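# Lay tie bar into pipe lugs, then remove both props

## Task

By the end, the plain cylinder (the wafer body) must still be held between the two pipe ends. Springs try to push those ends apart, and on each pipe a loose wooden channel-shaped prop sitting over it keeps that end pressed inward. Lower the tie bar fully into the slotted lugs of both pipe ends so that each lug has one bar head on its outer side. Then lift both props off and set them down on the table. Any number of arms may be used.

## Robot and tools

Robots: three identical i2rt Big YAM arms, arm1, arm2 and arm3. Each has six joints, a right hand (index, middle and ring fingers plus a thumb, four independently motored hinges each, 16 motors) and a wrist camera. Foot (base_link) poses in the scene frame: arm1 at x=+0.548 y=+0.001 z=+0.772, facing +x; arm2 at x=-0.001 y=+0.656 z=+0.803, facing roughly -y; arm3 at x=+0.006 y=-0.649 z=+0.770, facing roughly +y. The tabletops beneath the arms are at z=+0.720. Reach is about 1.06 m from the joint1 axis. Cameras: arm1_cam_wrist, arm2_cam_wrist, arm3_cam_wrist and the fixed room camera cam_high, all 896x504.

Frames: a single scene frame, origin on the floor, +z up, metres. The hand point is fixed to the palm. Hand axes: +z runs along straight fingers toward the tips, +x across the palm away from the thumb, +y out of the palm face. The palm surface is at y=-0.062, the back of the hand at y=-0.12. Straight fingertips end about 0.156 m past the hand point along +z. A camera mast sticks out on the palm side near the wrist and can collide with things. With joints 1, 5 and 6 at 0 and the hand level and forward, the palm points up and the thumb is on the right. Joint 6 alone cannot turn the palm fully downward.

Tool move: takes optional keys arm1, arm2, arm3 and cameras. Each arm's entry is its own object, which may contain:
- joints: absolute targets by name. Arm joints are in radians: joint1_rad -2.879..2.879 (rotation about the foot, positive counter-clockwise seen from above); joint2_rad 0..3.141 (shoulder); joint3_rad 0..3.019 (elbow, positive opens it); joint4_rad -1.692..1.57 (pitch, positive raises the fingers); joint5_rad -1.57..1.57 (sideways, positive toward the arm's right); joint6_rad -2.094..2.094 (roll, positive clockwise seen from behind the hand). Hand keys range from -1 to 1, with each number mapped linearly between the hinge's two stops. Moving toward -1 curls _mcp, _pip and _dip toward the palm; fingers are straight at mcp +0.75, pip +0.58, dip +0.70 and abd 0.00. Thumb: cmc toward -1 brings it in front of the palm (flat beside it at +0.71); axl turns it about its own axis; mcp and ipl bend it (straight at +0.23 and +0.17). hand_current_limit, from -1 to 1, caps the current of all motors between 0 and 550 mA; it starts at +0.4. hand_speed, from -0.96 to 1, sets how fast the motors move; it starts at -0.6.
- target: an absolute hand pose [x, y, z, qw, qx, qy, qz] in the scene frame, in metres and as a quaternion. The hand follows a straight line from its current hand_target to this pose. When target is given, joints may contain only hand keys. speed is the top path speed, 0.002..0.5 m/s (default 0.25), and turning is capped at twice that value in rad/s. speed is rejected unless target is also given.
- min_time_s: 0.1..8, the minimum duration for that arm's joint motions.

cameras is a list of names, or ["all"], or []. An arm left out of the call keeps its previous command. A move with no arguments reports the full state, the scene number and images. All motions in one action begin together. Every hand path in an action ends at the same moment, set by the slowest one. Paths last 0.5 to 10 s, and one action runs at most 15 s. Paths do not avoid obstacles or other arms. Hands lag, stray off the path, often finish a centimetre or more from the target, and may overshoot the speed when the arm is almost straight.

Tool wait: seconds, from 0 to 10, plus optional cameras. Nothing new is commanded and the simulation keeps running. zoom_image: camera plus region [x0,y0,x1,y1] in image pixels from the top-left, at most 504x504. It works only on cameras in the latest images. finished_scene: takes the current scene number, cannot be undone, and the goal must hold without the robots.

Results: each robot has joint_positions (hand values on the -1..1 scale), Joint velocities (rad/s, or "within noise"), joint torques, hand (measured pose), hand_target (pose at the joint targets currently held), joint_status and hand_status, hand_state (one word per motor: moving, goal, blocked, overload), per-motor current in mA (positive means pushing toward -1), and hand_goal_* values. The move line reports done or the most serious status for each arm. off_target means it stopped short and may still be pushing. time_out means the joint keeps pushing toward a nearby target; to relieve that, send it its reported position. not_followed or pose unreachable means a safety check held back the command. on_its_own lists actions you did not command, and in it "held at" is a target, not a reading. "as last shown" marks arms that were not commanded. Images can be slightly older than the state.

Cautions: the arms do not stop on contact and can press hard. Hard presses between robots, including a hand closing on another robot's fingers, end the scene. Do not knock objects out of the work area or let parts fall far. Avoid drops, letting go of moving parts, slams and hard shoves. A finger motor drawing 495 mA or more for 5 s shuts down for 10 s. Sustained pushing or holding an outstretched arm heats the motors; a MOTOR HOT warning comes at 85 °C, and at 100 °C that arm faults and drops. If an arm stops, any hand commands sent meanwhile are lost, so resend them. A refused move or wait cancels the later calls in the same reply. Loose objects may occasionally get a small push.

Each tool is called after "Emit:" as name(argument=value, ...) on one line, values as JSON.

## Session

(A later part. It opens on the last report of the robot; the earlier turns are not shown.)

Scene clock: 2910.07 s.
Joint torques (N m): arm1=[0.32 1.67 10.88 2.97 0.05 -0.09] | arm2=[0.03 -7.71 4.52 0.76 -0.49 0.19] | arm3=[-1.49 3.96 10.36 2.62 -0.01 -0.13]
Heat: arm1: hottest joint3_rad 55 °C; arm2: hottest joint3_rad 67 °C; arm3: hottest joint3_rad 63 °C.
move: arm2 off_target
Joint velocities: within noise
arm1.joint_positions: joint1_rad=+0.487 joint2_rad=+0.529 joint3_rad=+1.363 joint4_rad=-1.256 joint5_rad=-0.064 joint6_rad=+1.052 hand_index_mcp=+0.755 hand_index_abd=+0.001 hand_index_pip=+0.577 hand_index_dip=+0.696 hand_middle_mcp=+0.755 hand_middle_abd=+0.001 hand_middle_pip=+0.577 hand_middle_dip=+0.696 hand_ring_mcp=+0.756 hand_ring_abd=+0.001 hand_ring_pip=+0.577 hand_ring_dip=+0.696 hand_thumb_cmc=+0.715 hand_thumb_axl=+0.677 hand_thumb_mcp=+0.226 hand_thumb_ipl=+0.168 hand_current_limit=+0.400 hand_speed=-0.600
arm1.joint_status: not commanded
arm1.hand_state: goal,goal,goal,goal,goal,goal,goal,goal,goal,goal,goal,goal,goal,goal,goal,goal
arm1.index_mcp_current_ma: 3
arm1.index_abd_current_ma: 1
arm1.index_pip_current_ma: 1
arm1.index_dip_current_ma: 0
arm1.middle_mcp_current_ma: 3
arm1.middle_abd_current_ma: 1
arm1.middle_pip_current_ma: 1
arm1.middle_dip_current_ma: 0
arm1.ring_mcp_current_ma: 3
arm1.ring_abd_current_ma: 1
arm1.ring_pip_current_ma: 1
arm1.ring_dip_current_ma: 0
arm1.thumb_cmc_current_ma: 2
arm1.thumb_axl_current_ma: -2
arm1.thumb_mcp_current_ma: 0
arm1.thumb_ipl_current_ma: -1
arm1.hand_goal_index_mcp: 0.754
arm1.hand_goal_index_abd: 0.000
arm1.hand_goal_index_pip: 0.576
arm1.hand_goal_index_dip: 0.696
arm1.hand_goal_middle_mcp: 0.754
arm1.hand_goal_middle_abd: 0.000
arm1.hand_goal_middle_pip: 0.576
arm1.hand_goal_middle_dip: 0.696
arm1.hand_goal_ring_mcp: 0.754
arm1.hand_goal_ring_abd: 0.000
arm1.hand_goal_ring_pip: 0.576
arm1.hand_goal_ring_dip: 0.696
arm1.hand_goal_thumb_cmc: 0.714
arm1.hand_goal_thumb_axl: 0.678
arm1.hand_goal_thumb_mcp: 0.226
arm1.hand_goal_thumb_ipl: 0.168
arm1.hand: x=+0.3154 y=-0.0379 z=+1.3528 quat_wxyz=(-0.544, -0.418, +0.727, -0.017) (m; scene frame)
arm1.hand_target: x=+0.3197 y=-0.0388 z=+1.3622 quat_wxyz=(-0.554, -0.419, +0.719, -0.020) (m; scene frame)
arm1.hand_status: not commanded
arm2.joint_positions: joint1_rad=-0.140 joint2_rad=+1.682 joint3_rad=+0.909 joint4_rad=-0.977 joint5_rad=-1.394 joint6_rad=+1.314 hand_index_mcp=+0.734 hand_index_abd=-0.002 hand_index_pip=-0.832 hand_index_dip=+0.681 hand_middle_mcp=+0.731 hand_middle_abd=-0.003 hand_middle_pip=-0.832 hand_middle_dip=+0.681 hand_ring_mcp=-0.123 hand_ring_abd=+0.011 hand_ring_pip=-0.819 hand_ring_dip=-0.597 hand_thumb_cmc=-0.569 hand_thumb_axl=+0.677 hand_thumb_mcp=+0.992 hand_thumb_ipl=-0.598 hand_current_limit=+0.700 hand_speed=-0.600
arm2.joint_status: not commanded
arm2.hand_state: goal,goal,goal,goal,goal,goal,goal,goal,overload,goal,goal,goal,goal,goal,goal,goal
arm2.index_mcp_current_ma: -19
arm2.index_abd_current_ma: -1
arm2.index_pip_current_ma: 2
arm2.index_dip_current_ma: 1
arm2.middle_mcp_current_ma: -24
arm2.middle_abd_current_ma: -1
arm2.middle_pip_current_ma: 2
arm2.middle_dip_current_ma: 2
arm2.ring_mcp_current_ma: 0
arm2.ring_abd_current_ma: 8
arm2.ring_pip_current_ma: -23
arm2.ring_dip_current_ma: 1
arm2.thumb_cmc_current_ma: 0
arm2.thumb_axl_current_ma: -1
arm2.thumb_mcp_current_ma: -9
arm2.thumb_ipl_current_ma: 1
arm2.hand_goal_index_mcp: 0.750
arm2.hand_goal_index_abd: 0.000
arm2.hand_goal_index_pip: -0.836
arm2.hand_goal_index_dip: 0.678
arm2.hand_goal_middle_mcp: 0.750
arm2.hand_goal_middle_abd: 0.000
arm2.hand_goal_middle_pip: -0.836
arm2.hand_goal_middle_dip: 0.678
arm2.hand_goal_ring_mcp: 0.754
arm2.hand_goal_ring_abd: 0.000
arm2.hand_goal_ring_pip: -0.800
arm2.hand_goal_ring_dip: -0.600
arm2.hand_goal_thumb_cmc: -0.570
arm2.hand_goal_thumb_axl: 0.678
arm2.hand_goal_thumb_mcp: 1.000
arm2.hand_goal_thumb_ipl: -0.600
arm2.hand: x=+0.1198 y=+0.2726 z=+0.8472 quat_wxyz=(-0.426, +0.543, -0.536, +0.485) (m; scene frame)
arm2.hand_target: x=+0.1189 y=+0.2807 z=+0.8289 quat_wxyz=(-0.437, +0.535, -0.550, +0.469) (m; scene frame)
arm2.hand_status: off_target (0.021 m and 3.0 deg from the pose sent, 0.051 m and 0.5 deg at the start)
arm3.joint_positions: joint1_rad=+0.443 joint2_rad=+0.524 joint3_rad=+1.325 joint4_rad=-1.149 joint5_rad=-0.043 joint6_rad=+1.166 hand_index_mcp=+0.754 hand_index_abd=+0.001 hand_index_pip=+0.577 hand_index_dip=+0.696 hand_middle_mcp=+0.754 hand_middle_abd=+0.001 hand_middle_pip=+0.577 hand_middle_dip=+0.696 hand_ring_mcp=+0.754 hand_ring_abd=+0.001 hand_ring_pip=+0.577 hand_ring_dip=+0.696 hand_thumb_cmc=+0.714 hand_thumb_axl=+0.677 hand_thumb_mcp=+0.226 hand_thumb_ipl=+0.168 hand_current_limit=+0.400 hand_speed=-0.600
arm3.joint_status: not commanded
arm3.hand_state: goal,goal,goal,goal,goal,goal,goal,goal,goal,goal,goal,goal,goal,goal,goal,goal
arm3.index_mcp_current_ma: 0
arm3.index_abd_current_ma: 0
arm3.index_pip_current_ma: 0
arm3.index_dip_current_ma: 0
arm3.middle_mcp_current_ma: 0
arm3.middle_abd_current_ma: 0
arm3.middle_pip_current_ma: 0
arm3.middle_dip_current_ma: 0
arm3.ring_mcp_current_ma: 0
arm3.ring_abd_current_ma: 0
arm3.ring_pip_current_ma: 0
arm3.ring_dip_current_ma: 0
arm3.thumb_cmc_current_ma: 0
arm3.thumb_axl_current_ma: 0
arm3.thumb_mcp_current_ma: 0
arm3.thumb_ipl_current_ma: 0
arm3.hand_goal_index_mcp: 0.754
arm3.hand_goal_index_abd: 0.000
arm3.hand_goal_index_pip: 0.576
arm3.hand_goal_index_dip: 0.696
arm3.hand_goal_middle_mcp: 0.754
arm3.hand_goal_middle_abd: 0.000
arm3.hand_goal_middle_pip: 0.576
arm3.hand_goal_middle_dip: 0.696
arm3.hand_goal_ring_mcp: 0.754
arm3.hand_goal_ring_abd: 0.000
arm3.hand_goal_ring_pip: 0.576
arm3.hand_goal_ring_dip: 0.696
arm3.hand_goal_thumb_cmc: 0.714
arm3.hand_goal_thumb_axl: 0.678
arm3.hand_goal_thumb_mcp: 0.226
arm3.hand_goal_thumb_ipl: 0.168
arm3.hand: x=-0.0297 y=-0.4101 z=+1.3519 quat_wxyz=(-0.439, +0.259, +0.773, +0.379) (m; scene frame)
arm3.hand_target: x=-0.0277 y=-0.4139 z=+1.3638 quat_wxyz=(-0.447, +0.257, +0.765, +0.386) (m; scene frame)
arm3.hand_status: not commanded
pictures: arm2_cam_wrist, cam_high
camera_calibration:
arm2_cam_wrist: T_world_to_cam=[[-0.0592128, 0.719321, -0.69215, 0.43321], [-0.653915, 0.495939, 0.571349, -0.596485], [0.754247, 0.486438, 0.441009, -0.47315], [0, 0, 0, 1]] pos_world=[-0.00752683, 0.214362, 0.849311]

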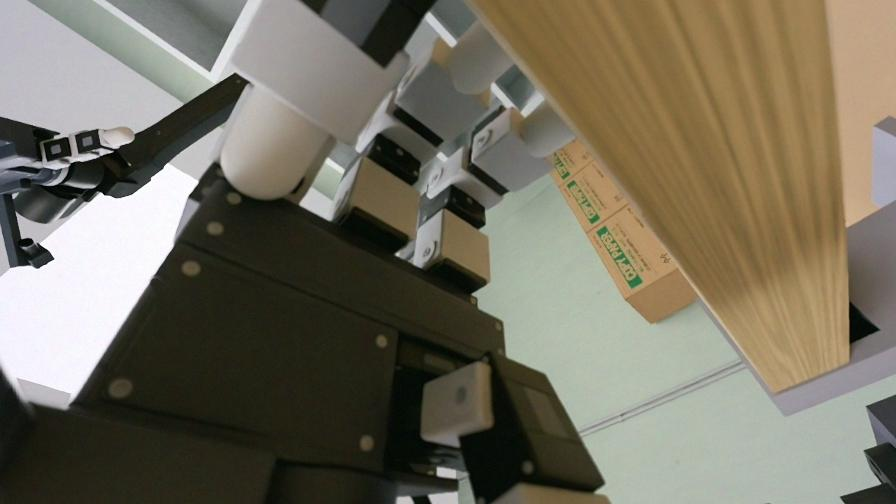

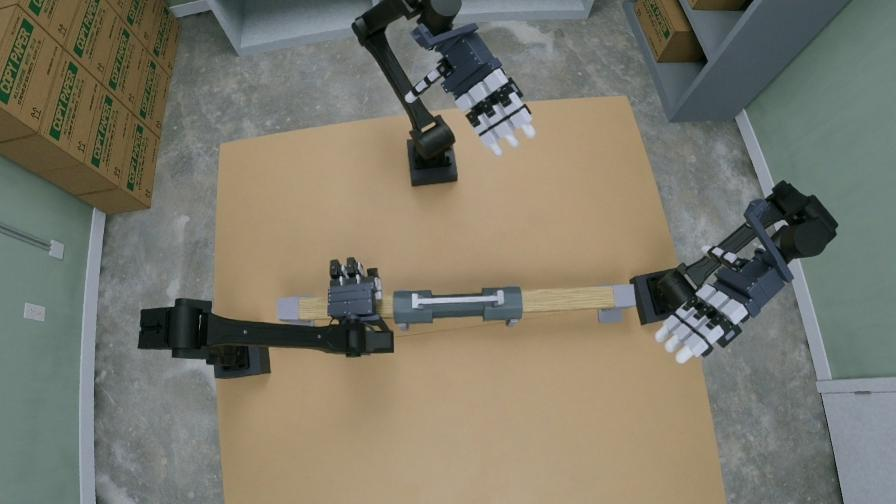

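Emit:
move(arm2={"target":[0.119,0.280,0.885,-0.437,0.535,-0.551,0.469],"speed":0.06})

Emit:
move(arm2={"joints":{"hand_ring_pip":1.0,"hand_ring_dip":1.0}})

Emit:
move(arm2={"target":[0.119,0.278,0.830,-0.437,0.535,-0.551,0.469],"speed":0.06}, cameras=["all"])

Scene clock: 2948.80 s.
Joint torques (N m): arm1=[0.26 1.96 10.85 2.99 0.03 -0.06] | arm2=[0.15 -11.34 7.76 -0.46 -0.99 0.12] | arm3=[-1.38 4.01 10.37 2.61 -0.02 -0.13]
Heat: arm1: hottest joint3_rad 55 °C; arm2: hottest joint3_rad 61 °C; arm3: hottest joint3_rad 63 °C.
move: arm2 off_target
Joint velocities: within noise
arm1, arm3: as last shown
arm2.joint_positions: joint1_rad=-0.140 joint2_rad=+1.620 joint3_rad=+0.909 joint4_rad=-1.088 joint5_rad=-1.382 joint6_rad=+1.340 hand_index_mcp=+0.734 hand_index_abd=-0.002 hand_index_pip=-0.832 hand_index_dip=+0.681 hand_middle_mcp=+0.731 hand_middle_abd=-0.003 hand_middle_pip=-0.832 hand_middle_dip=+0.681 hand_ring_mcp=-0.122 hand_ring_abd=+0.003 hand_ring_pip=-0.801 hand_ring_dip=-0.603 hand_thumb_cmc=-0.569 hand_thumb_axl=+0.677 hand_thumb_mcp=+0.992 hand_thumb_ipl=-0.598 hand_current_limit=+0.700 hand_speed=-0.600
arm2.joint_status: not commanded
arm2.hand_state: goal,goal,goal,goal,goal,goal,goal,goal,overload,goal,goal,goal,goal,goal,goal,goal
arm2.index_mcp_current_ma: -19
arm2.index_abd_current_ma: -1
arm2.index_pip_current_ma: 2
arm2.index_dip_current_ma: 1
arm2.middle_mcp_current_ma: -24
arm2.middle_abd_current_ma: -1
arm2.middle_pip_current_ma: 2
arm2.middle_dip_current_ma: 2
arm2.ring_mcp_current_ma: 0
arm2.ring_abd_current_ma: 1
arm2.ring_pip_current_ma: 0
arm2.ring_dip_current_ma: -2
arm2.thumb_cmc_current_ma: 0
arm2.thumb_axl_current_ma: -1
arm2.thumb_mcp_current_ma: -9
arm2.thumb_ipl_current_ma: 1
arm2.hand_goal_index_mcp: 0.750
arm2.hand_goal_index_abd: 0.000
arm2.hand_goal_index_pip: -0.836
arm2.hand_goal_index_dip: 0.678
arm2.hand_goal_middle_mcp: 0.750
arm2.hand_goal_middle_abd: 0.000
arm2.hand_goal_middle_pip: -0.836
arm2.hand_goal_middle_dip: 0.678
arm2.hand_goal_ring_mcp: 0.754
arm2.hand_goal_ring_abd: 0.000
arm2.hand_goal_ring_pip: -0.800
arm2.hand_goal_ring_dip: -0.600
arm2.hand_goal_thumb_cmc: -0.570
arm2.hand_goal_thumb_axl: 0.678
arm2.hand_goal_thumb_mcp: 1.000
arm2.hand_goal_thumb_ipl: -0.600
arm2.hand: x=+0.1199 y=+0.2916 z=+0.8715 quat_wxyz=(-0.445, +0.528, -0.556, +0.463) (m; scene frame)
arm2.hand_target: x=+0.1190 y=+0.2804 z=+0.8850 quat_wxyz=(-0.437, +0.535, -0.551, +0.469) (m; scene frame)
arm2.hand_status: off_target (0.018 m and 1.5 deg from the pose sent, 0.038 m and 3.0 deg at the start)
pictures: none

Scene clock: 2950.57 s.
Joint torques (N m): arm1=[-0.03 1.14 10.84 3.17 0.05 -0.02] | arm2=[-0.26 -8.7 7.13 -0.14 -0.92 0.12] | arm3=[-1.55 3.96 10.37 2.58 -0.02 -0.13]
Heat: arm1: hottest joint3_rad 55 °C; arm2: hottest joint3_rad 61 °C; arm3: hottest joint3_rad 63 °C.
move: arm2 done
Joint velocities: within noise
arm1, arm3: as last shown
arm2.joint_positions: joint1_rad=-0.136 joint2_rad=+1.589 joint3_rad=+0.922 joint4_rad=-1.098 joint5_rad=-1.383 joint6_rad=+1.340 hand_index_mcp=+0.734 hand_index_abd=-0.002 hand_index_pip=-0.832 hand_index_dip=+0.681 hand_middle_mcp=+0.731 hand_middle_abd=-0.003 hand_middle_pip=-0.832 hand_middle_dip=+0.681 hand_ring_mcp=-0.997 hand_ring_abd=+0.004 hand_ring_pip=+0.989 hand_ring_dip=+0.993 hand_thumb_cmc=-0.569 hand_thumb_axl=+0.677 hand_thumb_mcp=+0.992 hand_thumb_ipl=-0.598 hand_current_limit=+0.700 hand_speed=-0.600
arm2.joint_status: all done
arm2.hand_state: goal,goal,goal,goal,goal,goal,goal,goal,overload,goal,goal,goal,goal,goal,goal,goal
arm2.index_mcp_current_ma: -19
arm2.index_abd_current_ma: -1
arm2.index_pip_current_ma: 2
arm2.index_dip_current_ma: 1
arm2.middle_mcp_current_ma: -24
arm2.middle_abd_current_ma: -1
arm2.middle_pip_current_ma: 2
arm2.middle_dip_current_ma: 2
arm2.ring_mcp_current_ma: 0
arm2.ring_abd_current_ma: 2
arm2.ring_pip_current_ma: -10
arm2.ring_dip_current_ma: -5
arm2.thumb_cmc_current_ma: 0
arm2.thumb_axl_current_ma: -1
arm2.thumb_mcp_current_ma: -9
arm2.thumb_ipl_current_ma: 1
arm2.hand_goal_index_mcp: 0.750
arm2.hand_goal_index_abd: 0.000
arm2.hand_goal_index_pip: -0.836
arm2.hand_goal_index_dip: 0.678
arm2.hand_goal_middle_mcp: 0.750
arm2.hand_goal_middle_abd: 0.000
arm2.hand_goal_middle_pip: -0.836
arm2.hand_goal_middle_dip: 0.678
arm2.hand_goal_ring_mcp: 0.754
arm2.hand_goal_ring_abd: 0.000
arm2.hand_goal_ring_pip: 1.000
arm2.hand_goal_ring_dip: 1.000
arm2.hand_goal_thumb_cmc: -0.570
arm2.hand_goal_thumb_axl: 0.678
arm2.hand_goal_thumb_mcp: 1.000
arm2.hand_goal_thumb_ipl: -0.600
arm2.hand: x=+0.1209 y=+0.2864 z=+0.8856 quat_wxyz=(-0.436, +0.537, -0.547, +0.472) (m; scene frame)
arm2.hand_target: x=+0.1190 y=+0.2803 z=+0.8850 quat_wxyz=(-0.437, +0.535, -0.551, +0.469) (m; scene frame)
arm2.hand_status: not commanded
pictures: none

Scene clock: 2952.17 s.
Joint torques (N m): arm1=[0.91 1.44 10.81 2.78 0.04 -0.04] | arm2=[-0.5 -3.31 4.16 1.69 0.7 -0.21] | arm3=[-1.44 3.96 10.35 2.56 -0.01 -0.13]
Heat: arm1: hottest joint3_rad 55 °C; arm2: hottest joint3_rad 61 °C; arm3: hottest joint3_rad 63 °C.
move: arm2 off_target
Joint velocities: within noise
arm1, arm3: as last shown
arm2.joint_positions: joint1_rad=-0.136 joint2_rad=+1.614 joint3_rad=+0.922 joint4_rad=-1.028 joint5_rad=-1.421 joint6_rad=+1.340 hand_index_mcp=+0.734 hand_index_abd=-0.002 hand_index_pip=-0.832 hand_index_dip=+0.681 hand_middle_mcp=+0.731 hand_middle_abd=-0.003 hand_middle_pip=-0.832 hand_middle_dip=+0.681 hand_ring_mcp=-1.001 hand_ring_abd=+0.138 hand_ring_pip=+0.936 hand_ring_dip=+0.992 hand_thumb_cmc=-0.569 hand_thumb_axl=+0.677 hand_thumb_mcp=+0.992 hand_thumb_ipl=-0.598 hand_current_limit=+0.700 hand_speed=-0.600
arm2.joint_status: not commanded
arm2.hand_state: goal,goal,goal,goal,goal,goal,goal,goal,overload,blocked,blocked,goal,goal,goal,goal,goal
arm2.index_mcp_current_ma: -19
arm2.index_abd_current_ma: -1
arm2.index_pip_current_ma: 2
arm2.index_dip_current_ma: 1
arm2.middle_mcp_current_ma: -24
arm2.middle_abd_current_ma: -1
arm2.middle_pip_current_ma: 2
arm2.middle_dip_current_ma: 2
arm2.ring_mcp_current_ma: 0
arm2.ring_abd_current_ma: 358
arm2.ring_pip_current_ma: -137
arm2.ring_dip_current_ma: -6
arm2.thumb_cmc_current_ma: 0
arm2.thumb_axl_current_ma: -1
arm2.thumb_mcp_current_ma: -9
arm2.thumb_ipl_current_ma: 1
arm2.hand_goal_index_mcp: 0.750
arm2.hand_goal_index_abd: 0.000
arm2.hand_goal_index_pip: -0.836
arm2.hand_goal_index_dip: 0.678
arm2.hand_goal_middle_mcp: 0.750
arm2.hand_goal_middle_abd: 0.000
arm2.hand_goal_middle_pip: -0.836
arm2.hand_goal_middle_dip: 0.678
arm2.hand_goal_ring_mcp: 0.754
arm2.hand_goal_ring_abd: 0.000
arm2.hand_goal_ring_pip: 1.000
arm2.hand_goal_ring_dip: 1.000
arm2.hand_goal_thumb_cmc: -0.570
arm2.hand_goal_thumb_axl: 0.678
arm2.hand_goal_thumb_mcp: 1.000
arm2.hand_goal_thumb_ipl: -0.600
arm2.hand: x=+0.1242 y=+0.2735 z=+0.8805 quat_wxyz=(-0.431, +0.537, -0.530, +0.495) (m; scene frame)
arm2.hand_target: x=+0.1186 y=+0.2826 z=+0.8350 quat_wxyz=(-0.438, +0.535, -0.550, +0.469) (m; scene frame)
arm2.hand_status: off_target (0.051 m and 3.9 deg from the pose sent, 0.056 m and 0.6 deg at the start)
pictures: arm1_cam_wrist, arm2_cam_wrist, arm3_cam_wrist, cam_high
camera_calibration:
arm1_cam_wrist: T_world_to_cam=[[-0.400192, 0.832376, -0.383401, 0.719222], [0.908686, 0.306136, -0.283851, 0.0622899], [-0.118898, -0.461986, -0.878881, 1.33344], [0, 0, 0, 1]] pos_world=[0.389768, -0.00170267, 1.46537]
arm2_cam_wrist: T_world_to_cam=[[-0.0381542, 0.715665, -0.697401, 0.458827], [-0.666023, 0.502077, 0.551663, -0.59585], [0.744955, 0.485533, 0.457492, -0.504739], [0, 0, 0, 1]] pos_world=[-0.00333535, 0.215864, 0.879609]
arm3_cam_wrist: T_world_to_cam=[[0.810214, 0.325278, -0.487593, 0.855092], [0.213913, -0.938597, -0.270695, -0.0694927], [-0.545705, 0.115019, -0.830046, 1.27389], [0, 0, 0, 1]] pos_world=[0.0172263, -0.489889, 1.45551]

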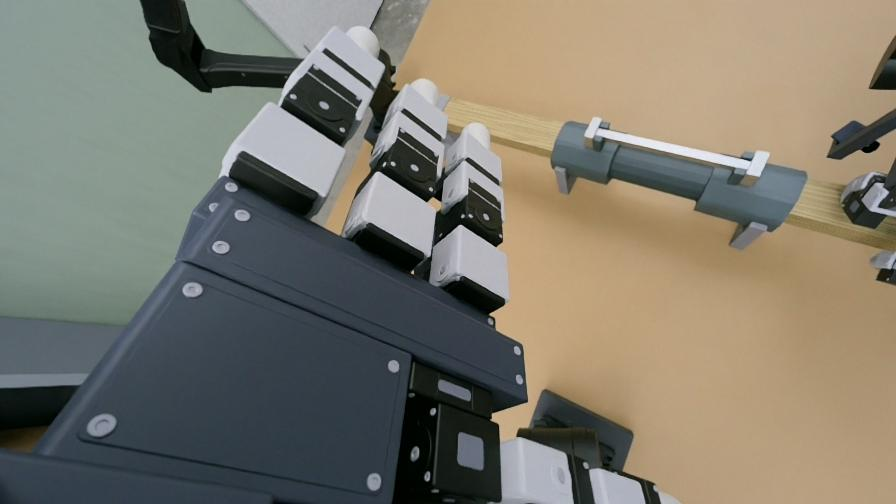

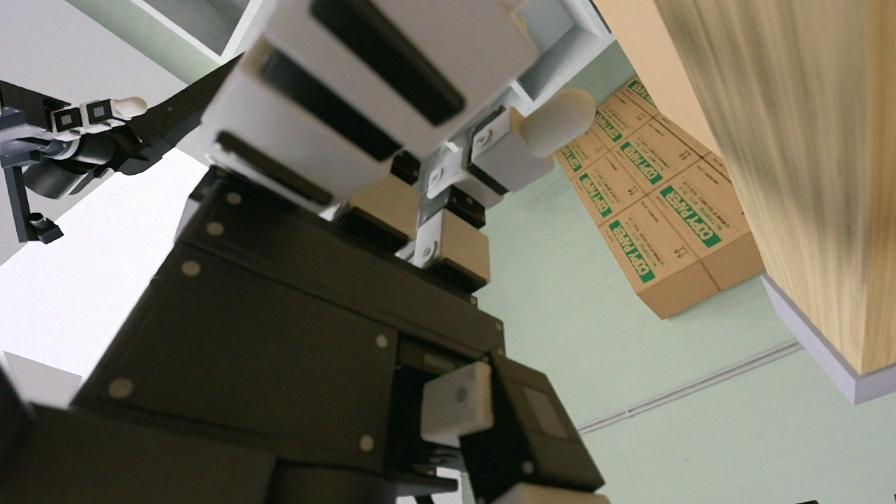

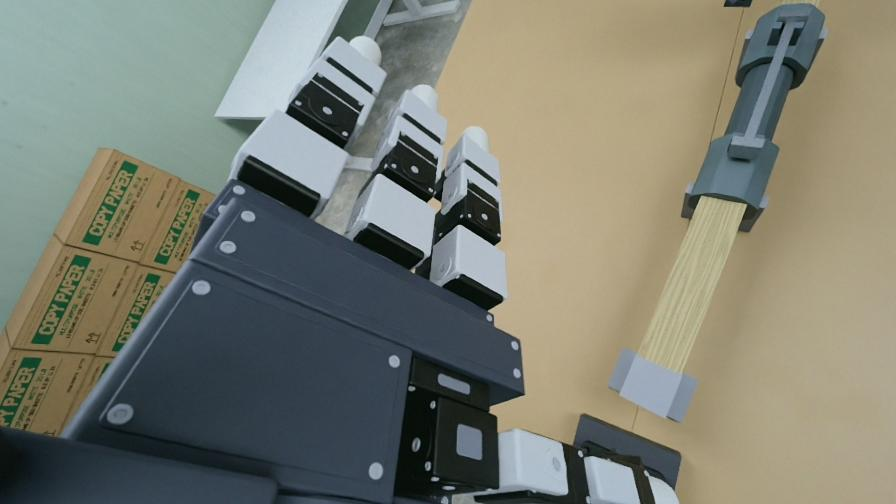

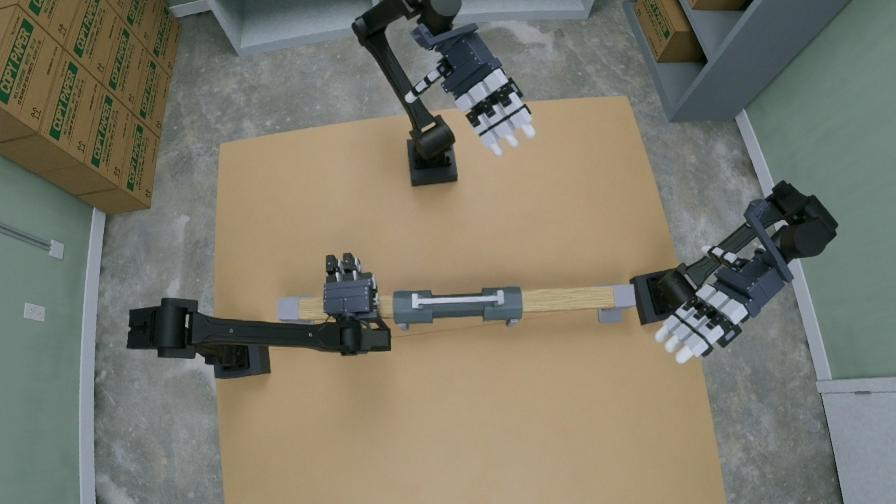

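Emit:
move(arm2={"target":[0.119,0.276,0.945,-0.437,0.535,-0.551,0.469],"speed":0.08,"joints":{"hand_ring_pip":0.139,"hand_ring_dip":0.26}})

Emit:
move(arm2={"target":[0.119,0.278,0.900,-0.437,0.535,-0.551,0.469],"speed":0.06}, cameras=["all"])

Scene clock: 2986.57 s.
Joint torques (N m): arm1=[0.21 1.55 10.88 2.97 0.05 -0.12] | arm2=[-0.56 -10.58 9.52 -0.55 -1.07 0.02] | arm3=[-1.49 3.96 10.35 2.55 -0.02 -0.13]
Heat: arm1: hottest joint3_rad 55 °C; arm2: hottest joint3_rad 58 °C; arm3: hottest joint3_rad 63 °C.
move: arm2 off_target
Joint velocities: within noise
arm1, arm3: as last shown
arm2.joint_positions: joint1_rad=-0.130 joint2_rad=+1.528 joint3_rad=+0.977 joint4_rad=-1.246 joint5_rad=-1.379 joint6_rad=+1.364 hand_index_mcp=+0.736 hand_index_abd=-0.002 hand_index_pip=-0.832 hand_index_dip=+0.681 hand_middle_mcp=+0.733 hand_middle_abd=-0.003 hand_middle_pip=-0.832 hand_middle_dip=+0.681 hand_ring_mcp=-0.554 hand_ring_abd=+0.003 hand_ring_pip=+0.147 hand_ring_dip=+0.264 hand_thumb_cmc=-0.569 hand_thumb_axl=+0.677 hand_thumb_mcp=+0.992 hand_thumb_ipl=-0.598 hand_current_limit=+0.700 hand_speed=-0.600
arm2.joint_status: all done
arm2.hand_state: goal,goal,goal,goal,goal,goal,goal,goal,overload,goal,goal,goal,goal,goal,goal,goal
arm2.index_mcp_current_ma: -16
arm2.index_abd_current_ma: -1
arm2.index_pip_current_ma: 2
arm2.index_dip_current_ma: 1
arm2.middle_mcp_current_ma: -20
arm2.middle_abd_current_ma: -1
arm2.middle_pip_current_ma: 2
arm2.middle_dip_current_ma: 2
arm2.ring_mcp_current_ma: 0
arm2.ring_abd_current_ma: 1
arm2.ring_pip_current_ma: 5
arm2.ring_dip_current_ma: 2
arm2.thumb_cmc_current_ma: 0
arm2.thumb_axl_current_ma: -1
arm2.thumb_mcp_current_ma: -9
arm2.thumb_ipl_current_ma: 1
arm2.hand_goal_index_mcp: 0.750
arm2.hand_goal_index_abd: 0.000
arm2.hand_goal_index_pip: -0.836
arm2.hand_goal_index_dip: 0.678
arm2.hand_goal_middle_mcp: 0.750
arm2.hand_goal_middle_abd: 0.000
arm2.hand_goal_middle_pip: -0.836
arm2.hand_goal_middle_dip: 0.678
arm2.hand_goal_ring_mcp: 0.754
arm2.hand_goal_ring_abd: 0.000
arm2.hand_goal_ring_pip: 0.140
arm2.hand_goal_ring_dip: 0.260
arm2.hand_goal_thumb_cmc: -0.570
arm2.hand_goal_thumb_axl: 0.678
arm2.hand_goal_thumb_mcp: 1.000
arm2.hand_goal_thumb_ipl: -0.600
arm2.hand: x=+0.1229 y=+0.2931 z=+0.9272 quat_wxyz=(-0.452, +0.525, -0.559, +0.455) (m; scene frame)
arm2.hand_target: x=+0.1191 y=+0.2769 z=+0.9451 quat_wxyz=(-0.436, +0.535, -0.551, +0.469) (m; scene frame)
arm2.hand_status: off_target (0.025 m and 2.7 deg from the pose sent, 0.065 m and 3.8 deg at the start)
pictures: none

Scene clock: 2988.03 s.
Joint torques (N m): arm1=[0.21 1.38 10.58 3.08 0.01 0] | arm2=[-0.73 -9.05 6.24 0.36 -1.07 -0.07] | arm3=[-1.61 3.96 10.36 2.61 -0.01 -0.14]
Heat: arm1: hottest joint3_rad 55 °C; arm2: hottest joint3_rad 59 °C; arm3: hottest joint3_rad 63 °C.
move: arm2 done
Joint velocities: within noise
arm1, arm3: as last shown
arm2.joint_positions: joint1_rad=-0.130 joint2_rad=+1.572 joint3_rad=+0.963 joint4_rad=-1.155 joint5_rad=-1.379 joint6_rad=+1.359 hand_index_mcp=+0.736 hand_index_abd=-0.002 hand_index_pip=-0.832 hand_index_dip=+0.681 hand_middle_mcp=+0.733 hand_middle_abd=-0.003 hand_middle_pip=-0.832 hand_middle_dip=+0.681 hand_ring_mcp=-0.546 hand_ring_abd=+0.003 hand_ring_pip=+0.147 hand_ring_dip=+0.264 hand_thumb_cmc=-0.569 hand_thumb_axl=+0.677 hand_thumb_mcp=+0.992 hand_thumb_ipl=-0.598 hand_current_limit=+0.700 hand_speed=-0.600
arm2.joint_status: not commanded
arm2.hand_state: goal,goal,goal,goal,goal,goal,goal,goal,overload,goal,goal,goal,goal,goal,goal,goal
arm2.index_mcp_current_ma: -16
arm2.index_abd_current_ma: -1
arm2.index_pip_current_ma: 2
arm2.index_dip_current_ma: 1
arm2.middle_mcp_current_ma: -20
arm2.middle_abd_current_ma: -1
arm2.middle_pip_current_ma: 2
arm2.middle_dip_current_ma: 2
arm2.ring_mcp_current_ma: 0
arm2.ring_abd_current_ma: 1
arm2.ring_pip_current_ma: 5
arm2.ring_dip_current_ma: 2
arm2.thumb_cmc_current_ma: 0
arm2.thumb_axl_current_ma: -1
arm2.thumb_mcp_current_ma: -9
arm2.thumb_ipl_current_ma: 1
arm2.hand_goal_index_mcp: 0.750
arm2.hand_goal_index_abd: 0.000
arm2.hand_goal_index_pip: -0.836
arm2.hand_goal_index_dip: 0.678
arm2.hand_goal_middle_mcp: 0.750
arm2.hand_goal_middle_abd: 0.000
arm2.hand_goal_middle_pip: -0.836
arm2.hand_goal_middle_dip: 0.678
arm2.hand_goal_ring_mcp: 0.754
arm2.hand_goal_ring_abd: 0.000
arm2.hand_goal_ring_pip: 0.140
arm2.hand_goal_ring_dip: 0.260
arm2.hand_goal_thumb_cmc: -0.570
arm2.hand_goal_thumb_axl: 0.678
arm2.hand_goal_thumb_mcp: 1.000
arm2.hand_goal_thumb_ipl: -0.600
arm2.hand: x=+0.1222 y=+0.2818 z=+0.9047 quat_wxyz=(-0.441, +0.535, -0.551, +0.465) (m; scene frame)
arm2.hand_target: x=+0.1190 y=+0.2781 z=+0.9001 quat_wxyz=(-0.437, +0.535, -0.551, +0.469) (m; scene frame)
arm2.hand_status: done (0.007 m and 0.6 deg from the pose sent, 0.031 m and 2.7 deg at the start)
pictures: arm1_cam_wrist, arm2_cam_wrist, arm3_cam_wrist, cam_high
camera_calibration:
arm1_cam_wrist: T_world_to_cam=[[-0.400192, 0.832376, -0.383401, 0.719222], [0.908686, 0.306136, -0.283851, 0.0622899], [-0.118898, -0.461986, -0.878881, 1.33344], [0, 0, 0, 1]] pos_world=[0.389768, -0.00170267, 1.46537]
arm2_cam_wrist: T_world_to_cam=[[-0.070463, 0.758583, -0.647756, 0.416653], [-0.650122, 0.457585, 0.606595, -0.653886], [0.756556, 0.463862, 0.460928, -0.516709], [0, 0, 0, 1]] pos_world=[-0.00482809, 0.222824, 0.904699]
arm3_cam_wrist: T_world_to_cam=[[0.810214, 0.325278, -0.487593, 0.855092], [0.213913, -0.938597, -0.270695, -0.0694927], [-0.545705, 0.115019, -0.830046, 1.27389], [0, 0, 0, 1]] pos_world=[0.0172263, -0.489889, 1.45551]

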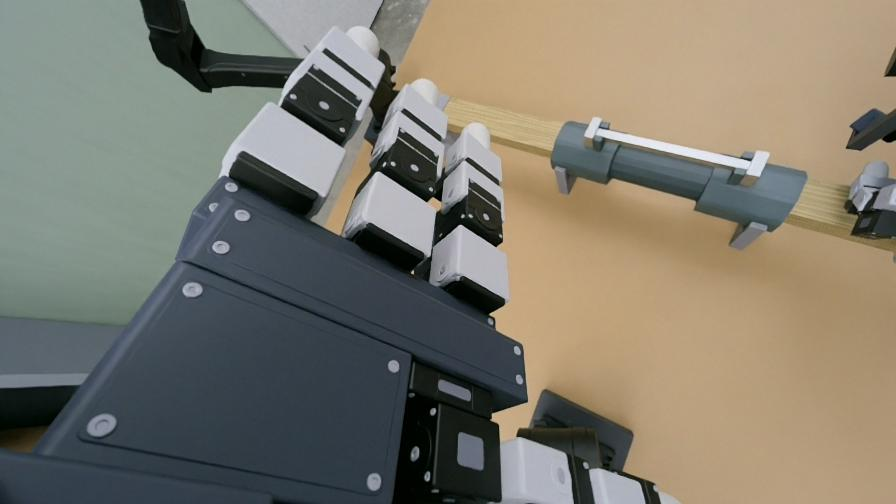

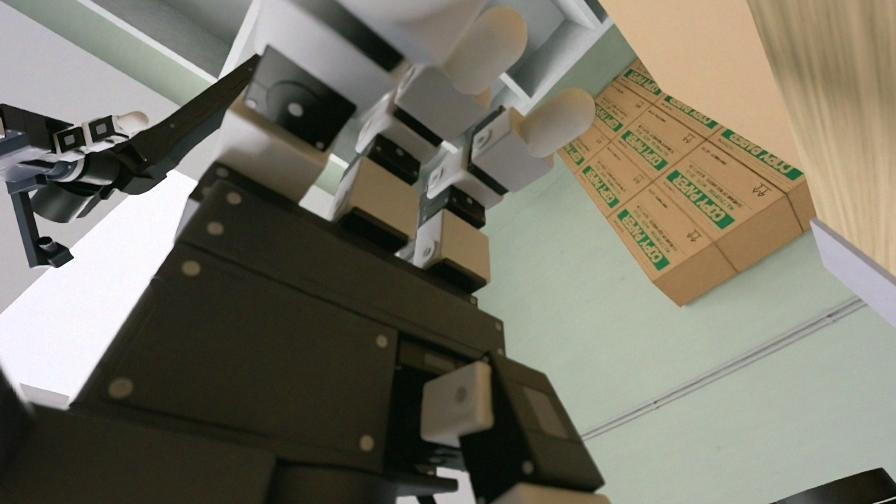

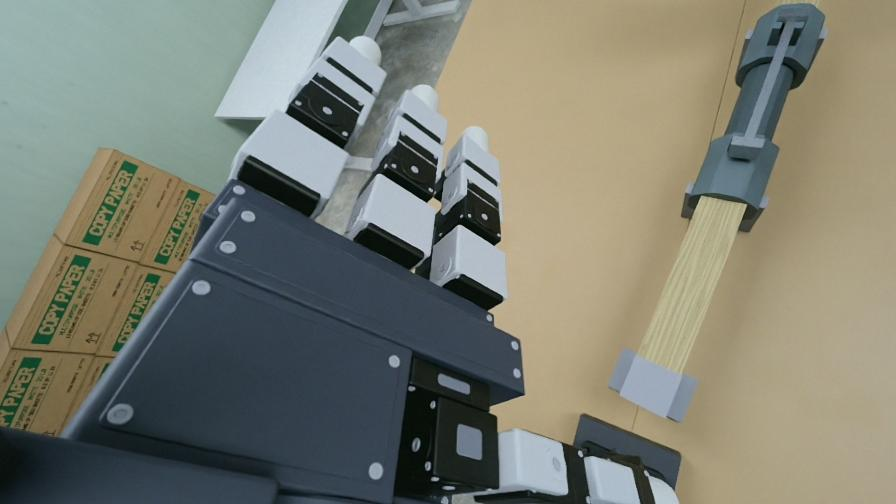

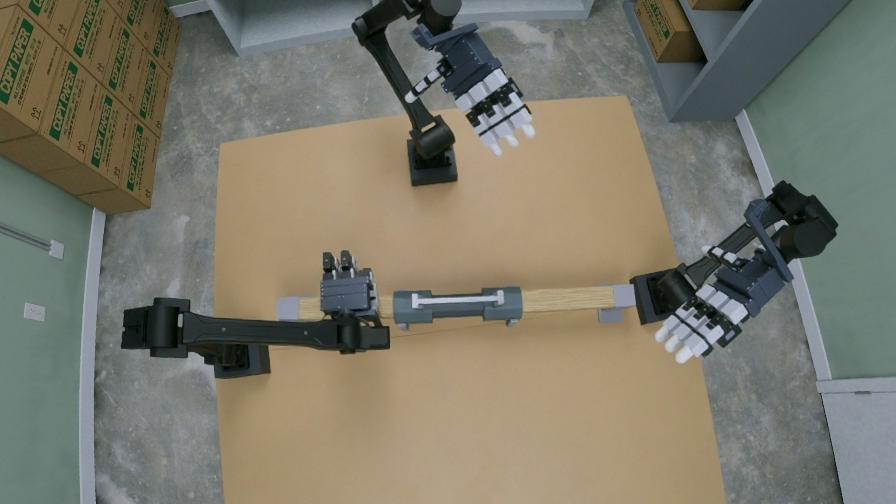

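Emit:
move(arm2={"joints":{"hand_ring_pip":-0.9,"hand_ring_dip":-0.8}})

Emit:
move(arm2={"joints":{"hand_ring_pip":0.05,"hand_ring_dip":0.15}})

Scene clock: 3000.90 s.
Joint torques (N m): arm1=[0.73 1.2 10.58 2.71 0.04 -0.08] | arm2=[-0.73 -9.11 6.17 0.43 -1.11 -0.07] | arm3=[-1.49 3.9 10.39 2.59 -0.01 -0.13]
Heat: arm1: hottest joint3_rad 55 °C; arm2: hottest joint3_rad 60 °C; arm3: hottest joint3_rad 63 °C.
move: arm2 done
Joint velocities: within noise
arm1, arm3: as last shown
arm2.joint_positions: joint1_rad=-0.130 joint2_rad=+1.572 joint3_rad=+0.963 joint4_rad=-1.155 joint5_rad=-1.379 joint6_rad=+1.359 hand_index_mcp=+0.736 hand_index_abd=-0.002 hand_index_pip=-0.832 hand_index_dip=+0.681 hand_middle_mcp=+0.733 hand_middle_abd=-0.003 hand_middle_pip=-0.832 hand_middle_dip=+0.681 hand_ring_mcp=-0.158 hand_ring_abd=+0.003 hand_ring_pip=-0.882 hand_ring_dip=-0.792 hand_thumb_cmc=-0.569 hand_thumb_axl=+0.677 hand_thumb_mcp=+0.992 hand_thumb_ipl=-0.598 hand_current_limit=+0.700 hand_speed=-0.600
arm2.joint_status: all done
arm2.hand_state: goal,goal,goal,goal,goal,goal,goal,goal,overload,goal,goal,goal,goal,goal,goal,goal
arm2.index_mcp_current_ma: -16
arm2.index_abd_current_ma: -1
arm2.index_pip_current_ma: 2
arm2.index_dip_current_ma: 1
arm2.middle_mcp_current_ma: -20
arm2.middle_abd_current_ma: -1
arm2.middle_pip_current_ma: 2
arm2.middle_dip_current_ma: 2
arm2.ring_mcp_current_ma: 0
arm2.ring_abd_current_ma: 1
arm2.ring_pip_current_ma: 21
arm2.ring_dip_current_ma: 7
arm2.thumb_cmc_current_ma: 0
arm2.thumb_axl_current_ma: -1
arm2.thumb_mcp_current_ma: -9
arm2.thumb_ipl_current_ma: 1
arm2.hand_goal_index_mcp: 0.750
arm2.hand_goal_index_abd: 0.000
arm2.hand_goal_index_pip: -0.836
arm2.hand_goal_index_dip: 0.678
arm2.hand_goal_middle_mcp: 0.750
arm2.hand_goal_middle_abd: 0.000
arm2.hand_goal_middle_pip: -0.836
arm2.hand_goal_middle_dip: 0.678
arm2.hand_goal_ring_mcp: 0.754
arm2.hand_goal_ring_abd: 0.000
arm2.hand_goal_ring_pip: -0.900
arm2.hand_goal_ring_dip: -0.800
arm2.hand_goal_thumb_cmc: -0.570
arm2.hand_goal_thumb_axl: 0.678
arm2.hand_goal_thumb_mcp: 1.000
arm2.hand_goal_thumb_ipl: -0.600
arm2.hand: x=+0.1222 y=+0.2818 z=+0.9047 quat_wxyz=(-0.441, +0.535, -0.551, +0.465) (m; scene frame)
arm2.hand_target: x=+0.1190 y=+0.2781 z=+0.9001 quat_wxyz=(-0.437, +0.535, -0.551, +0.469) (m; scene frame)
arm2.hand_status: not commanded
pictures: none

Scene clock: 3002.03 s.
Joint torques (N m): arm1=[0.85 2.2 10.81 2.91 0.02 -0.14] | arm2=[-0.67 -9.17 6.15 0.42 -1.11 -0.07] | arm3=[-1.49 4.07 10.35 2.58 -0.01 -0.13]
Heat: arm1: hottest joint3_rad 55 °C; arm2: hottest joint3_rad 60 °C; arm3: hottest joint3_rad 63 °C.
move: arm2 done
Joint velocities: within noise
arm1, arm3: as last shown
arm2.joint_positions: joint1_rad=-0.130 joint2_rad=+1.572 joint3_rad=+0.963 joint4_rad=-1.155 joint5_rad=-1.379 joint6_rad=+1.359 hand_index_mcp=+0.736 hand_index_abd=-0.002 hand_index_pip=-0.832 hand_index_dip=+0.681 hand_middle_mcp=+0.733 hand_middle_abd=-0.003 hand_middle_pip=-0.832 hand_middle_dip=+0.681 hand_ring_mcp=-0.158 hand_ring_abd=+0.003 hand_ring_pip=+0.048 hand_ring_dip=+0.147 hand_thumb_cmc=-0.569 hand_thumb_axl=+0.677 hand_thumb_mcp=+0.992 hand_thumb_ipl=-0.598 hand_current_limit=+0.700 hand_speed=-0.600
arm2.joint_status: all done
arm2.hand_state: goal,goal,goal,goal,goal,goal,goal,goal,overload,goal,goal,goal,goal,goal,goal,goal
arm2.index_mcp_current_ma: -16
arm2.index_abd_current_ma: -1
arm2.index_pip_current_ma: 2
arm2.index_dip_current_ma: 1
arm2.middle_mcp_current_ma: -20
arm2.middle_abd_current_ma: -1
arm2.middle_pip_current_ma: 2
arm2.middle_dip_current_ma: 2
arm2.ring_mcp_current_ma: 0
arm2.ring_abd_current_ma: 1
arm2.ring_pip_current_ma: -1
arm2.ring_dip_current_ma: -1
arm2.thumb_cmc_current_ma: 0
arm2.thumb_axl_current_ma: -1
arm2.thumb_mcp_current_ma: -9
arm2.thumb_ipl_current_ma: 1
arm2.hand_goal_index_mcp: 0.750
arm2.hand_goal_index_abd: 0.000
arm2.hand_goal_index_pip: -0.836
arm2.hand_goal_index_dip: 0.678
arm2.hand_goal_middle_mcp: 0.750
arm2.hand_goal_middle_abd: 0.000
arm2.hand_goal_middle_pip: -0.836
arm2.hand_goal_middle_dip: 0.678
arm2.hand_goal_ring_mcp: 0.754
arm2.hand_goal_ring_abd: 0.000
arm2.hand_goal_ring_pip: 0.050
arm2.hand_goal_ring_dip: 0.150
arm2.hand_goal_thumb_cmc: -0.570
arm2.hand_goal_thumb_axl: 0.678
arm2.hand_goal_thumb_mcp: 1.000
arm2.hand_goal_thumb_ipl: -0.600
arm2.hand: x=+0.1222 y=+0.2818 z=+0.9047 quat_wxyz=(-0.441, +0.535, -0.551, +0.465) (m; scene frame)
arm2.hand_target: x=+0.1190 y=+0.2781 z=+0.9001 quat_wxyz=(-0.437, +0.535, -0.551, +0.469) (m; scene frame)
arm2.hand_status: not commanded
pictures: none

Emit:
move(arm2={"joints":{"hand_ring_pip":0.25,"hand_ring_dip":0.35}})

Scene clock: 3010.70 s.
Joint torques (N m): arm1=[-0.09 2.02 10.81 2.85 0.06 -0.11] | arm2=[-0.67 -9.11 6.16 0.4 -1.12 -0.07] | arm3=[-1.38 3.96 10.33 2.54 -0.01 -0.12]
Heat: arm1: hottest joint3_rad 55 °C; arm2: hottest joint3_rad 60 °C; arm3: hottest joint3_rad 63 °C.
move: arm2 done
Joint velocities: within noise
arm1.joint_positions: joint1_rad=+0.487 joint2_rad=+0.529 joint3_rad=+1.363 joint4_rad=-1.256 joint5_rad=-0.064 joint6_rad=+1.052 hand_index_mcp=+0.755 hand_index_abd=+0.001 hand_index_pip=+0.577 hand_index_dip=+0.696 hand_middle_mcp=+0.755 hand_middle_abd=+0.001 hand_middle_pip=+0.577 hand_middle_dip=+0.696 hand_ring_mcp=+0.756 hand_ring_abd=+0.001 hand_ring_pip=+0.577 hand_ring_dip=+0.696 hand_thumb_cmc=+0.715 hand_thumb_axl=+0.677 hand_thumb_mcp=+0.226 hand_thumb_ipl=+0.168 hand_current_limit=+0.400 hand_speed=-0.600
arm1.joint_status: not commanded
arm1.hand_state: goal,goal,goal,goal,goal,goal,goal,goal,goal,goal,goal,goal,goal,goal,goal,goal
arm1.index_mcp_current_ma: 3
arm1.index_abd_current_ma: 1
arm1.index_pip_current_ma: 1
arm1.index_dip_current_ma: 0
arm1.middle_mcp_current_ma: 3
arm1.middle_abd_current_ma: 1
arm1.middle_pip_current_ma: 1
arm1.middle_dip_current_ma: 0
arm1.ring_mcp_current_ma: 3
arm1.ring_abd_current_ma: 1
arm1.ring_pip_current_ma: 1
arm1.ring_dip_current_ma: 0
arm1.thumb_cmc_current_ma: 2
arm1.thumb_axl_current_ma: -2
arm1.thumb_mcp_current_ma: 0
arm1.thumb_ipl_current_ma: -1
arm1.hand_goal_index_mcp: 0.754
arm1.hand_goal_index_abd: 0.000
arm1.hand_goal_index_pip: 0.576
arm1.hand_goal_index_dip: 0.696
arm1.hand_goal_middle_mcp: 0.754
arm1.hand_goal_middle_abd: 0.000
arm1.hand_goal_middle_pip: 0.576
arm1.hand_goal_middle_dip: 0.696
arm1.hand_goal_ring_mcp: 0.754
arm1.hand_goal_ring_abd: 0.000
arm1.hand_goal_ring_pip: 0.576
arm1.hand_goal_ring_dip: 0.696
arm1.hand_goal_thumb_cmc: 0.714
arm1.hand_goal_thumb_axl: 0.678
arm1.hand_goal_thumb_mcp: 0.226
arm1.hand_goal_thumb_ipl: 0.168
arm1.hand: x=+0.3154 y=-0.0379 z=+1.3528 quat_wxyz=(-0.544, -0.418, +0.727, -0.017) (m; scene frame)
arm1.hand_target: x=+0.3197 y=-0.0388 z=+1.3622 quat_wxyz=(-0.554, -0.419, +0.719, -0.020) (m; scene frame)
arm1.hand_status: not commanded
arm2.joint_positions: joint1_rad=-0.130 joint2_rad=+1.572 joint3_rad=+0.963 joint4_rad=-1.155 joint5_rad=-1.379 joint6_rad=+1.359 hand_index_mcp=+0.736 hand_index_abd=-0.002 hand_index_pip=-0.832 hand_index_dip=+0.681 hand_middle_mcp=+0.733 hand_middle_abd=-0.003 hand_middle_pip=-0.832 hand_middle_dip=+0.681 hand_ring_mcp=-0.159 hand_ring_abd=+0.003 hand_ring_pip=+0.247 hand_ring_dip=+0.347 hand_thumb_cmc=-0.569 hand_thumb_axl=+0.677 hand_thumb_mcp=+0.992 hand_thumb_ipl=-0.598 hand_current_limit=+0.700 hand_speed=-0.600
arm2.joint_status: all done
arm2.hand_state: goal,goal,goal,goal,goal,goal,goal,goal,overload,goal,goal,goal,goal,goal,goal,goal
arm2.index_mcp_current_ma: -16
arm2.index_abd_current_ma: -1
arm2.index_pip_current_ma: 2
arm2.index_dip_current_ma: 1
arm2.middle_mcp_current_ma: -20
arm2.middle_abd_current_ma: -1
arm2.middle_pip_current_ma: 2
arm2.middle_dip_current_ma: 2
arm2.ring_mcp_current_ma: 0
arm2.ring_abd_current_ma: 1
arm2.ring_pip_current_ma: -1
arm2.ring_dip_current_ma: -1
arm2.thumb_cmc_current_ma: 0
arm2.thumb_axl_current_ma: -1
arm2.thumb_mcp_current_ma: -9
arm2.thumb_ipl_current_ma: 1
arm2.hand_goal_index_mcp: 0.750
arm2.hand_goal_index_abd: 0.000
arm2.hand_goal_index_pip: -0.836
arm2.hand_goal_index_dip: 0.678
arm2.hand_goal_middle_mcp: 0.750
arm2.hand_goal_middle_abd: 0.000
arm2.hand_goal_middle_pip: -0.836
arm2.hand_goal_middle_dip: 0.678
arm2.hand_goal_ring_mcp: 0.754
arm2.hand_goal_ring_abd: 0.000
arm2.hand_goal_ring_pip: 0.250
arm2.hand_goal_ring_dip: 0.350
arm2.hand_goal_thumb_cmc: -0.570
arm2.hand_goal_thumb_axl: 0.678
arm2.hand_goal_thumb_mcp: 1.000
arm2.hand_goal_thumb_ipl: -0.600
arm2.hand: x=+0.1222 y=+0.2818 z=+0.9047 quat_wxyz=(-0.441, +0.535, -0.551, +0.465) (m; scene frame)
arm2.hand_target: x=+0.1190 y=+0.2781 z=+0.9001 quat_wxyz=(-0.437, +0.535, -0.551, +0.469) (m; scene frame)
arm2.hand_status: not commanded
arm3.joint_positions: joint1_rad=+0.443 joint2_rad=+0.524 joint3_rad=+1.325 joint4_rad=-1.149 joint5_rad=-0.043 joint6_rad=+1.166 hand_index_mcp=+0.754 hand_index_abd=+0.001 hand_index_pip=+0.577 hand_index_dip=+0.696 hand_middle_mcp=+0.754 hand_middle_abd=+0.001 hand_middle_pip=+0.577 hand_middle_dip=+0.696 hand_ring_mcp=+0.754 hand_ring_abd=+0.001 hand_ring_pip=+0.577 hand_ring_dip=+0.696 hand_thumb_cmc=+0.714 hand_thumb_axl=+0.677 hand_thumb_mcp=+0.226 hand_thumb_ipl=+0.168 hand_current_limit=+0.400 hand_speed=-0.600
arm3.joint_status: not commanded
arm3.hand_state: goal,goal,goal,goal,goal,goal,goal,goal,goal,goal,goal,goal,goal,goal,goal,goal
arm3.index_mcp_current_ma: 0
arm3.index_abd_current_ma: 0
arm3.index_pip_current_ma: 0
arm3.index_dip_current_ma: 0
arm3.middle_mcp_current_ma: 0
arm3.middle_abd_current_ma: 0
arm3.middle_pip_current_ma: 0
arm3.middle_dip_current_ma: 0
arm3.ring_mcp_current_ma: 0
arm3.ring_abd_current_ma: 0
arm3.ring_pip_current_ma: 0
arm3.ring_dip_current_ma: 0
arm3.thumb_cmc_current_ma: 0
arm3.thumb_axl_current_ma: 0
arm3.thumb_mcp_current_ma: 0
arm3.thumb_ipl_current_ma: 0
arm3.hand_goal_index_mcp: 0.754
arm3.hand_goal_index_abd: 0.000
arm3.hand_goal_index_pip: 0.576
arm3.hand_goal_index_dip: 0.696
arm3.hand_goal_middle_mcp: 0.754
arm3.hand_goal_middle_abd: 0.000
arm3.hand_goal_middle_pip: 0.576
arm3.hand_goal_middle_dip: 0.696
arm3.hand_goal_ring_mcp: 0.754
arm3.hand_goal_ring_abd: 0.000
arm3.hand_goal_ring_pip: 0.576
arm3.hand_goal_ring_dip: 0.696
arm3.hand_goal_thumb_cmc: 0.714
arm3.hand_goal_thumb_axl: 0.678
arm3.hand_goal_thumb_mcp: 0.226
arm3.hand_goal_thumb_ipl: 0.168
arm3.hand: x=-0.0297 y=-0.4101 z=+1.3519 quat_wxyz=(-0.439, +0.259, +0.773, +0.379) (m; scene frame)
arm3.hand_target: x=-0.0277 y=-0.4139 z=+1.3638 quat_wxyz=(-0.447, +0.257, +0.765, +0.386) (m; scene frame)
arm3.hand_status: not commanded
pictures: none

Emit:
move(arm2={"joints":{"hand_ring_dip":0.62}})

Emit:
move(arm2={"target":[0.119,0.278,0.864,-0.437,0.535,-0.551,0.469],"speed":0.06}, cameras=["arm1_cam_wrist","arm2_cam_wrist","cam_high"])

Scene clock: 3025.57 s.
Joint torques (N m): arm1=[-0.15 1.14 10.65 2.86 0.02 -0.09] | arm2=[-0.73 -9.11 6.16 0.39 -1.11 -0.07] | arm3=[-1.49 3.96 10.36 2.58 -0.02 -0.13]
Heat: arm1: hottest joint3_rad 55 °C; arm2: hottest joint3_rad 61 °C; arm3: hottest joint3_rad 63 °C.
move: arm2 done
Joint velocities: within noise
arm1, arm3: as last shown
arm2.joint_positions: joint1_rad=-0.130 joint2_rad=+1.572 joint3_rad=+0.963 joint4_rad=-1.155 joint5_rad=-1.379 joint6_rad=+1.359 hand_index_mcp=+0.736 hand_index_abd=-0.002 hand_index_pip=-0.832 hand_index_dip=+0.681 hand_middle_mcp=+0.733 hand_middle_abd=-0.003 hand_middle_pip=-0.832 hand_middle_dip=+0.681 hand_ring_mcp=-0.159 hand_ring_abd=+0.003 hand_ring_pip=+0.247 hand_ring_dip=+0.617 hand_thumb_cmc=-0.569 hand_thumb_axl=+0.677 hand_thumb_mcp=+0.992 hand_thumb_ipl=-0.598 hand_current_limit=+0.700 hand_speed=-0.600
arm2.joint_status: all done
arm2.hand_state: goal,goal,goal,goal,goal,goal,goal,goal,overload,goal,goal,goal,goal,goal,goal,goal
arm2.index_mcp_current_ma: -16
arm2.index_abd_current_ma: -1
arm2.index_pip_current_ma: 2
arm2.index_dip_current_ma: 1
arm2.middle_mcp_current_ma: -20
arm2.middle_abd_current_ma: -1
arm2.middle_pip_current_ma: 2
arm2.middle_dip_current_ma: 2
arm2.ring_mcp_current_ma: 0
arm2.ring_abd_current_ma: 1
arm2.ring_pip_current_ma: -1
arm2.ring_dip_current_ma: -1
arm2.thumb_cmc_current_ma: 0
arm2.thumb_axl_current_ma: -1
arm2.thumb_mcp_current_ma: -9
arm2.thumb_ipl_current_ma: 1
arm2.hand_goal_index_mcp: 0.750
arm2.hand_goal_index_abd: 0.000
arm2.hand_goal_index_pip: -0.836
arm2.hand_goal_index_dip: 0.678
arm2.hand_goal_middle_mcp: 0.750
arm2.hand_goal_middle_abd: 0.000
arm2.hand_goal_middle_pip: -0.836
arm2.hand_goal_middle_dip: 0.678
arm2.hand_goal_ring_mcp: 0.754
arm2.hand_goal_ring_abd: 0.000
arm2.hand_goal_ring_pip: 0.250
arm2.hand_goal_ring_dip: 0.620
arm2.hand_goal_thumb_cmc: -0.570
arm2.hand_goal_thumb_axl: 0.678
arm2.hand_goal_thumb_mcp: 1.000
arm2.hand_goal_thumb_ipl: -0.600
arm2.hand: x=+0.1222 y=+0.2818 z=+0.9047 quat_wxyz=(-0.441, +0.535, -0.551, +0.465) (m; scene frame)
arm2.hand_target: x=+0.1190 y=+0.2781 z=+0.9001 quat_wxyz=(-0.437, +0.535, -0.551, +0.469) (m; scene frame)
arm2.hand_status: not commanded
pictures: none

Scene clock: 3026.87 s.
Joint torques (N m): arm1=[0.15 2.2 10.74 2.85 0.05 -0.08] | arm2=[-0.85 -9.41 5.6 0.29 -1.11 -0.06] | arm3=[-1.55 3.84 10.35 2.59 -0.01 -0.13]
Heat: arm1: hottest joint3_rad 55 °C; arm2: hottest joint3_rad 60 °C; arm3: hottest joint3_rad 63 °C.
move: arm2 done
Joint velocities: within noise
arm1, arm3: as last shown
arm2.joint_positions: joint1_rad=-0.130 joint2_rad=+1.637 joint3_rad=+0.928 joint4_rad=-1.057 joint5_rad=-1.379 joint6_rad=+1.354 hand_index_mcp=+0.736 hand_index_abd=-0.002 hand_index_pip=-0.832 hand_index_dip=+0.681 hand_middle_mcp=+0.733 hand_middle_abd=-0.003 hand_middle_pip=-0.832 hand_middle_dip=+0.681 hand_ring_mcp=-0.159 hand_ring_abd=+0.003 hand_ring_pip=+0.247 hand_ring_dip=+0.617 hand_thumb_cmc=-0.569 hand_thumb_axl=+0.677 hand_thumb_mcp=+0.992 hand_thumb_ipl=-0.598 hand_current_limit=+0.700 hand_speed=-0.600
arm2.joint_status: not commanded
arm2.hand_state: goal,goal,goal,goal,goal,goal,goal,goal,overload,goal,goal,goal,goal,goal,goal,goal
arm2.index_mcp_current_ma: -16
arm2.index_abd_current_ma: -1
arm2.index_pip_current_ma: 2
arm2.index_dip_current_ma: 1
arm2.middle_mcp_current_ma: -20
arm2.middle_abd_current_ma: -1
arm2.middle_pip_current_ma: 2
arm2.middle_dip_current_ma: 2
arm2.ring_mcp_current_ma: 0
arm2.ring_abd_current_ma: 1
arm2.ring_pip_current_ma: -1
arm2.ring_dip_current_ma: -1
arm2.thumb_cmc_current_ma: 0
arm2.thumb_axl_current_ma: -1
arm2.thumb_mcp_current_ma: -9
arm2.thumb_ipl_current_ma: 1
arm2.hand_goal_index_mcp: 0.750
arm2.hand_goal_index_abd: 0.000
arm2.hand_goal_index_pip: -0.836
arm2.hand_goal_index_dip: 0.678
arm2.hand_goal_middle_mcp: 0.750
arm2.hand_goal_middle_abd: 0.000
arm2.hand_goal_middle_pip: -0.836
arm2.hand_goal_middle_dip: 0.678
arm2.hand_goal_ring_mcp: 0.754
arm2.hand_goal_ring_abd: 0.000
arm2.hand_goal_ring_pip: 0.250
arm2.hand_goal_ring_dip: 0.620
arm2.hand_goal_thumb_cmc: -0.570
arm2.hand_goal_thumb_axl: 0.678
arm2.hand_goal_thumb_mcp: 1.000
arm2.hand_goal_thumb_ipl: -0.600
arm2.hand: x=+0.1224 y=+0.2809 z=+0.8692 quat_wxyz=(-0.440, +0.535, -0.550, +0.466) (m; scene frame)
arm2.hand_target: x=+0.1190 y=+0.2781 z=+0.8642 quat_wxyz=(-0.437, +0.535, -0.551, +0.469) (m; scene frame)
arm2.hand_status: done (0.007 m and 0.5 deg from the pose sent, 0.041 m and 0.6 deg at the start)
pictures: arm1_cam_wrist, arm2_cam_wrist, cam_high
camera_calibration:
arm1_cam_wrist: T_world_to_cam=[[-0.400192, 0.832376, -0.383401, 0.719222], [0.908686, 0.306136, -0.283851, 0.0622899], [-0.118898, -0.461986, -0.878881, 1.33344], [0, 0, 0, 1]] pos_world=[0.389768, -0.00170267, 1.46537]
arm2_cam_wrist: T_world_to_cam=[[-0.0711399, 0.757089, -0.649427, 0.396215], [-0.65054, 0.458335, 0.605579, -0.630985], [0.756133, 0.465559, 0.459911, -0.499601], [0, 0, 0, 1]] pos_world=[-0.00452948, 0.221826, 0.869196]

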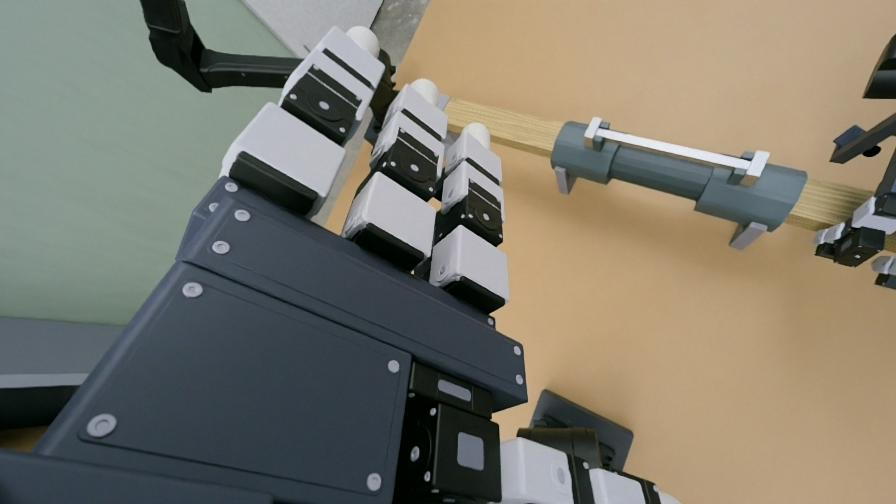

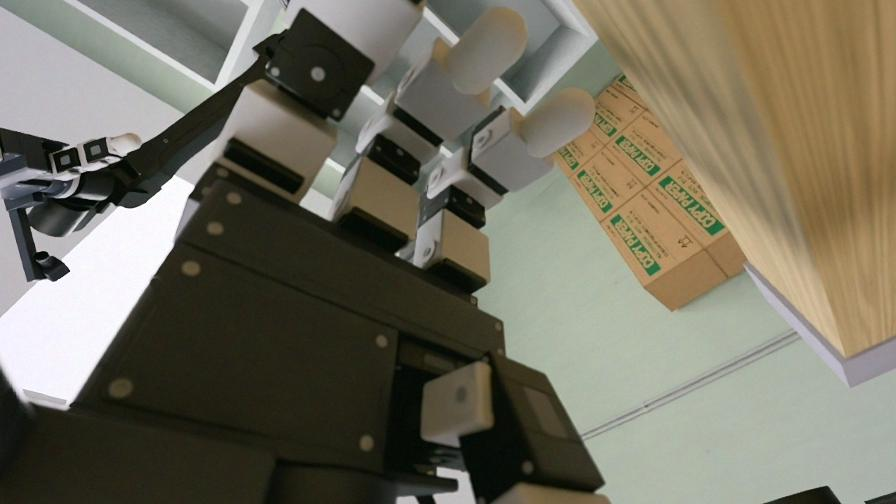

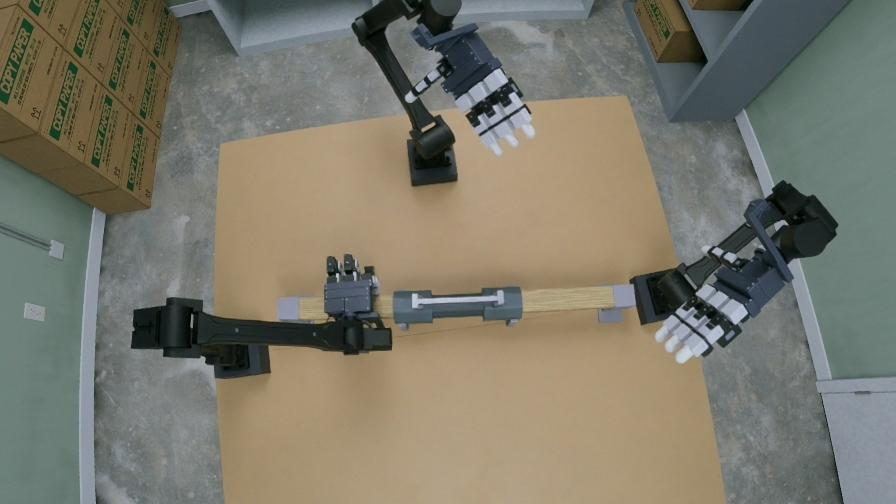

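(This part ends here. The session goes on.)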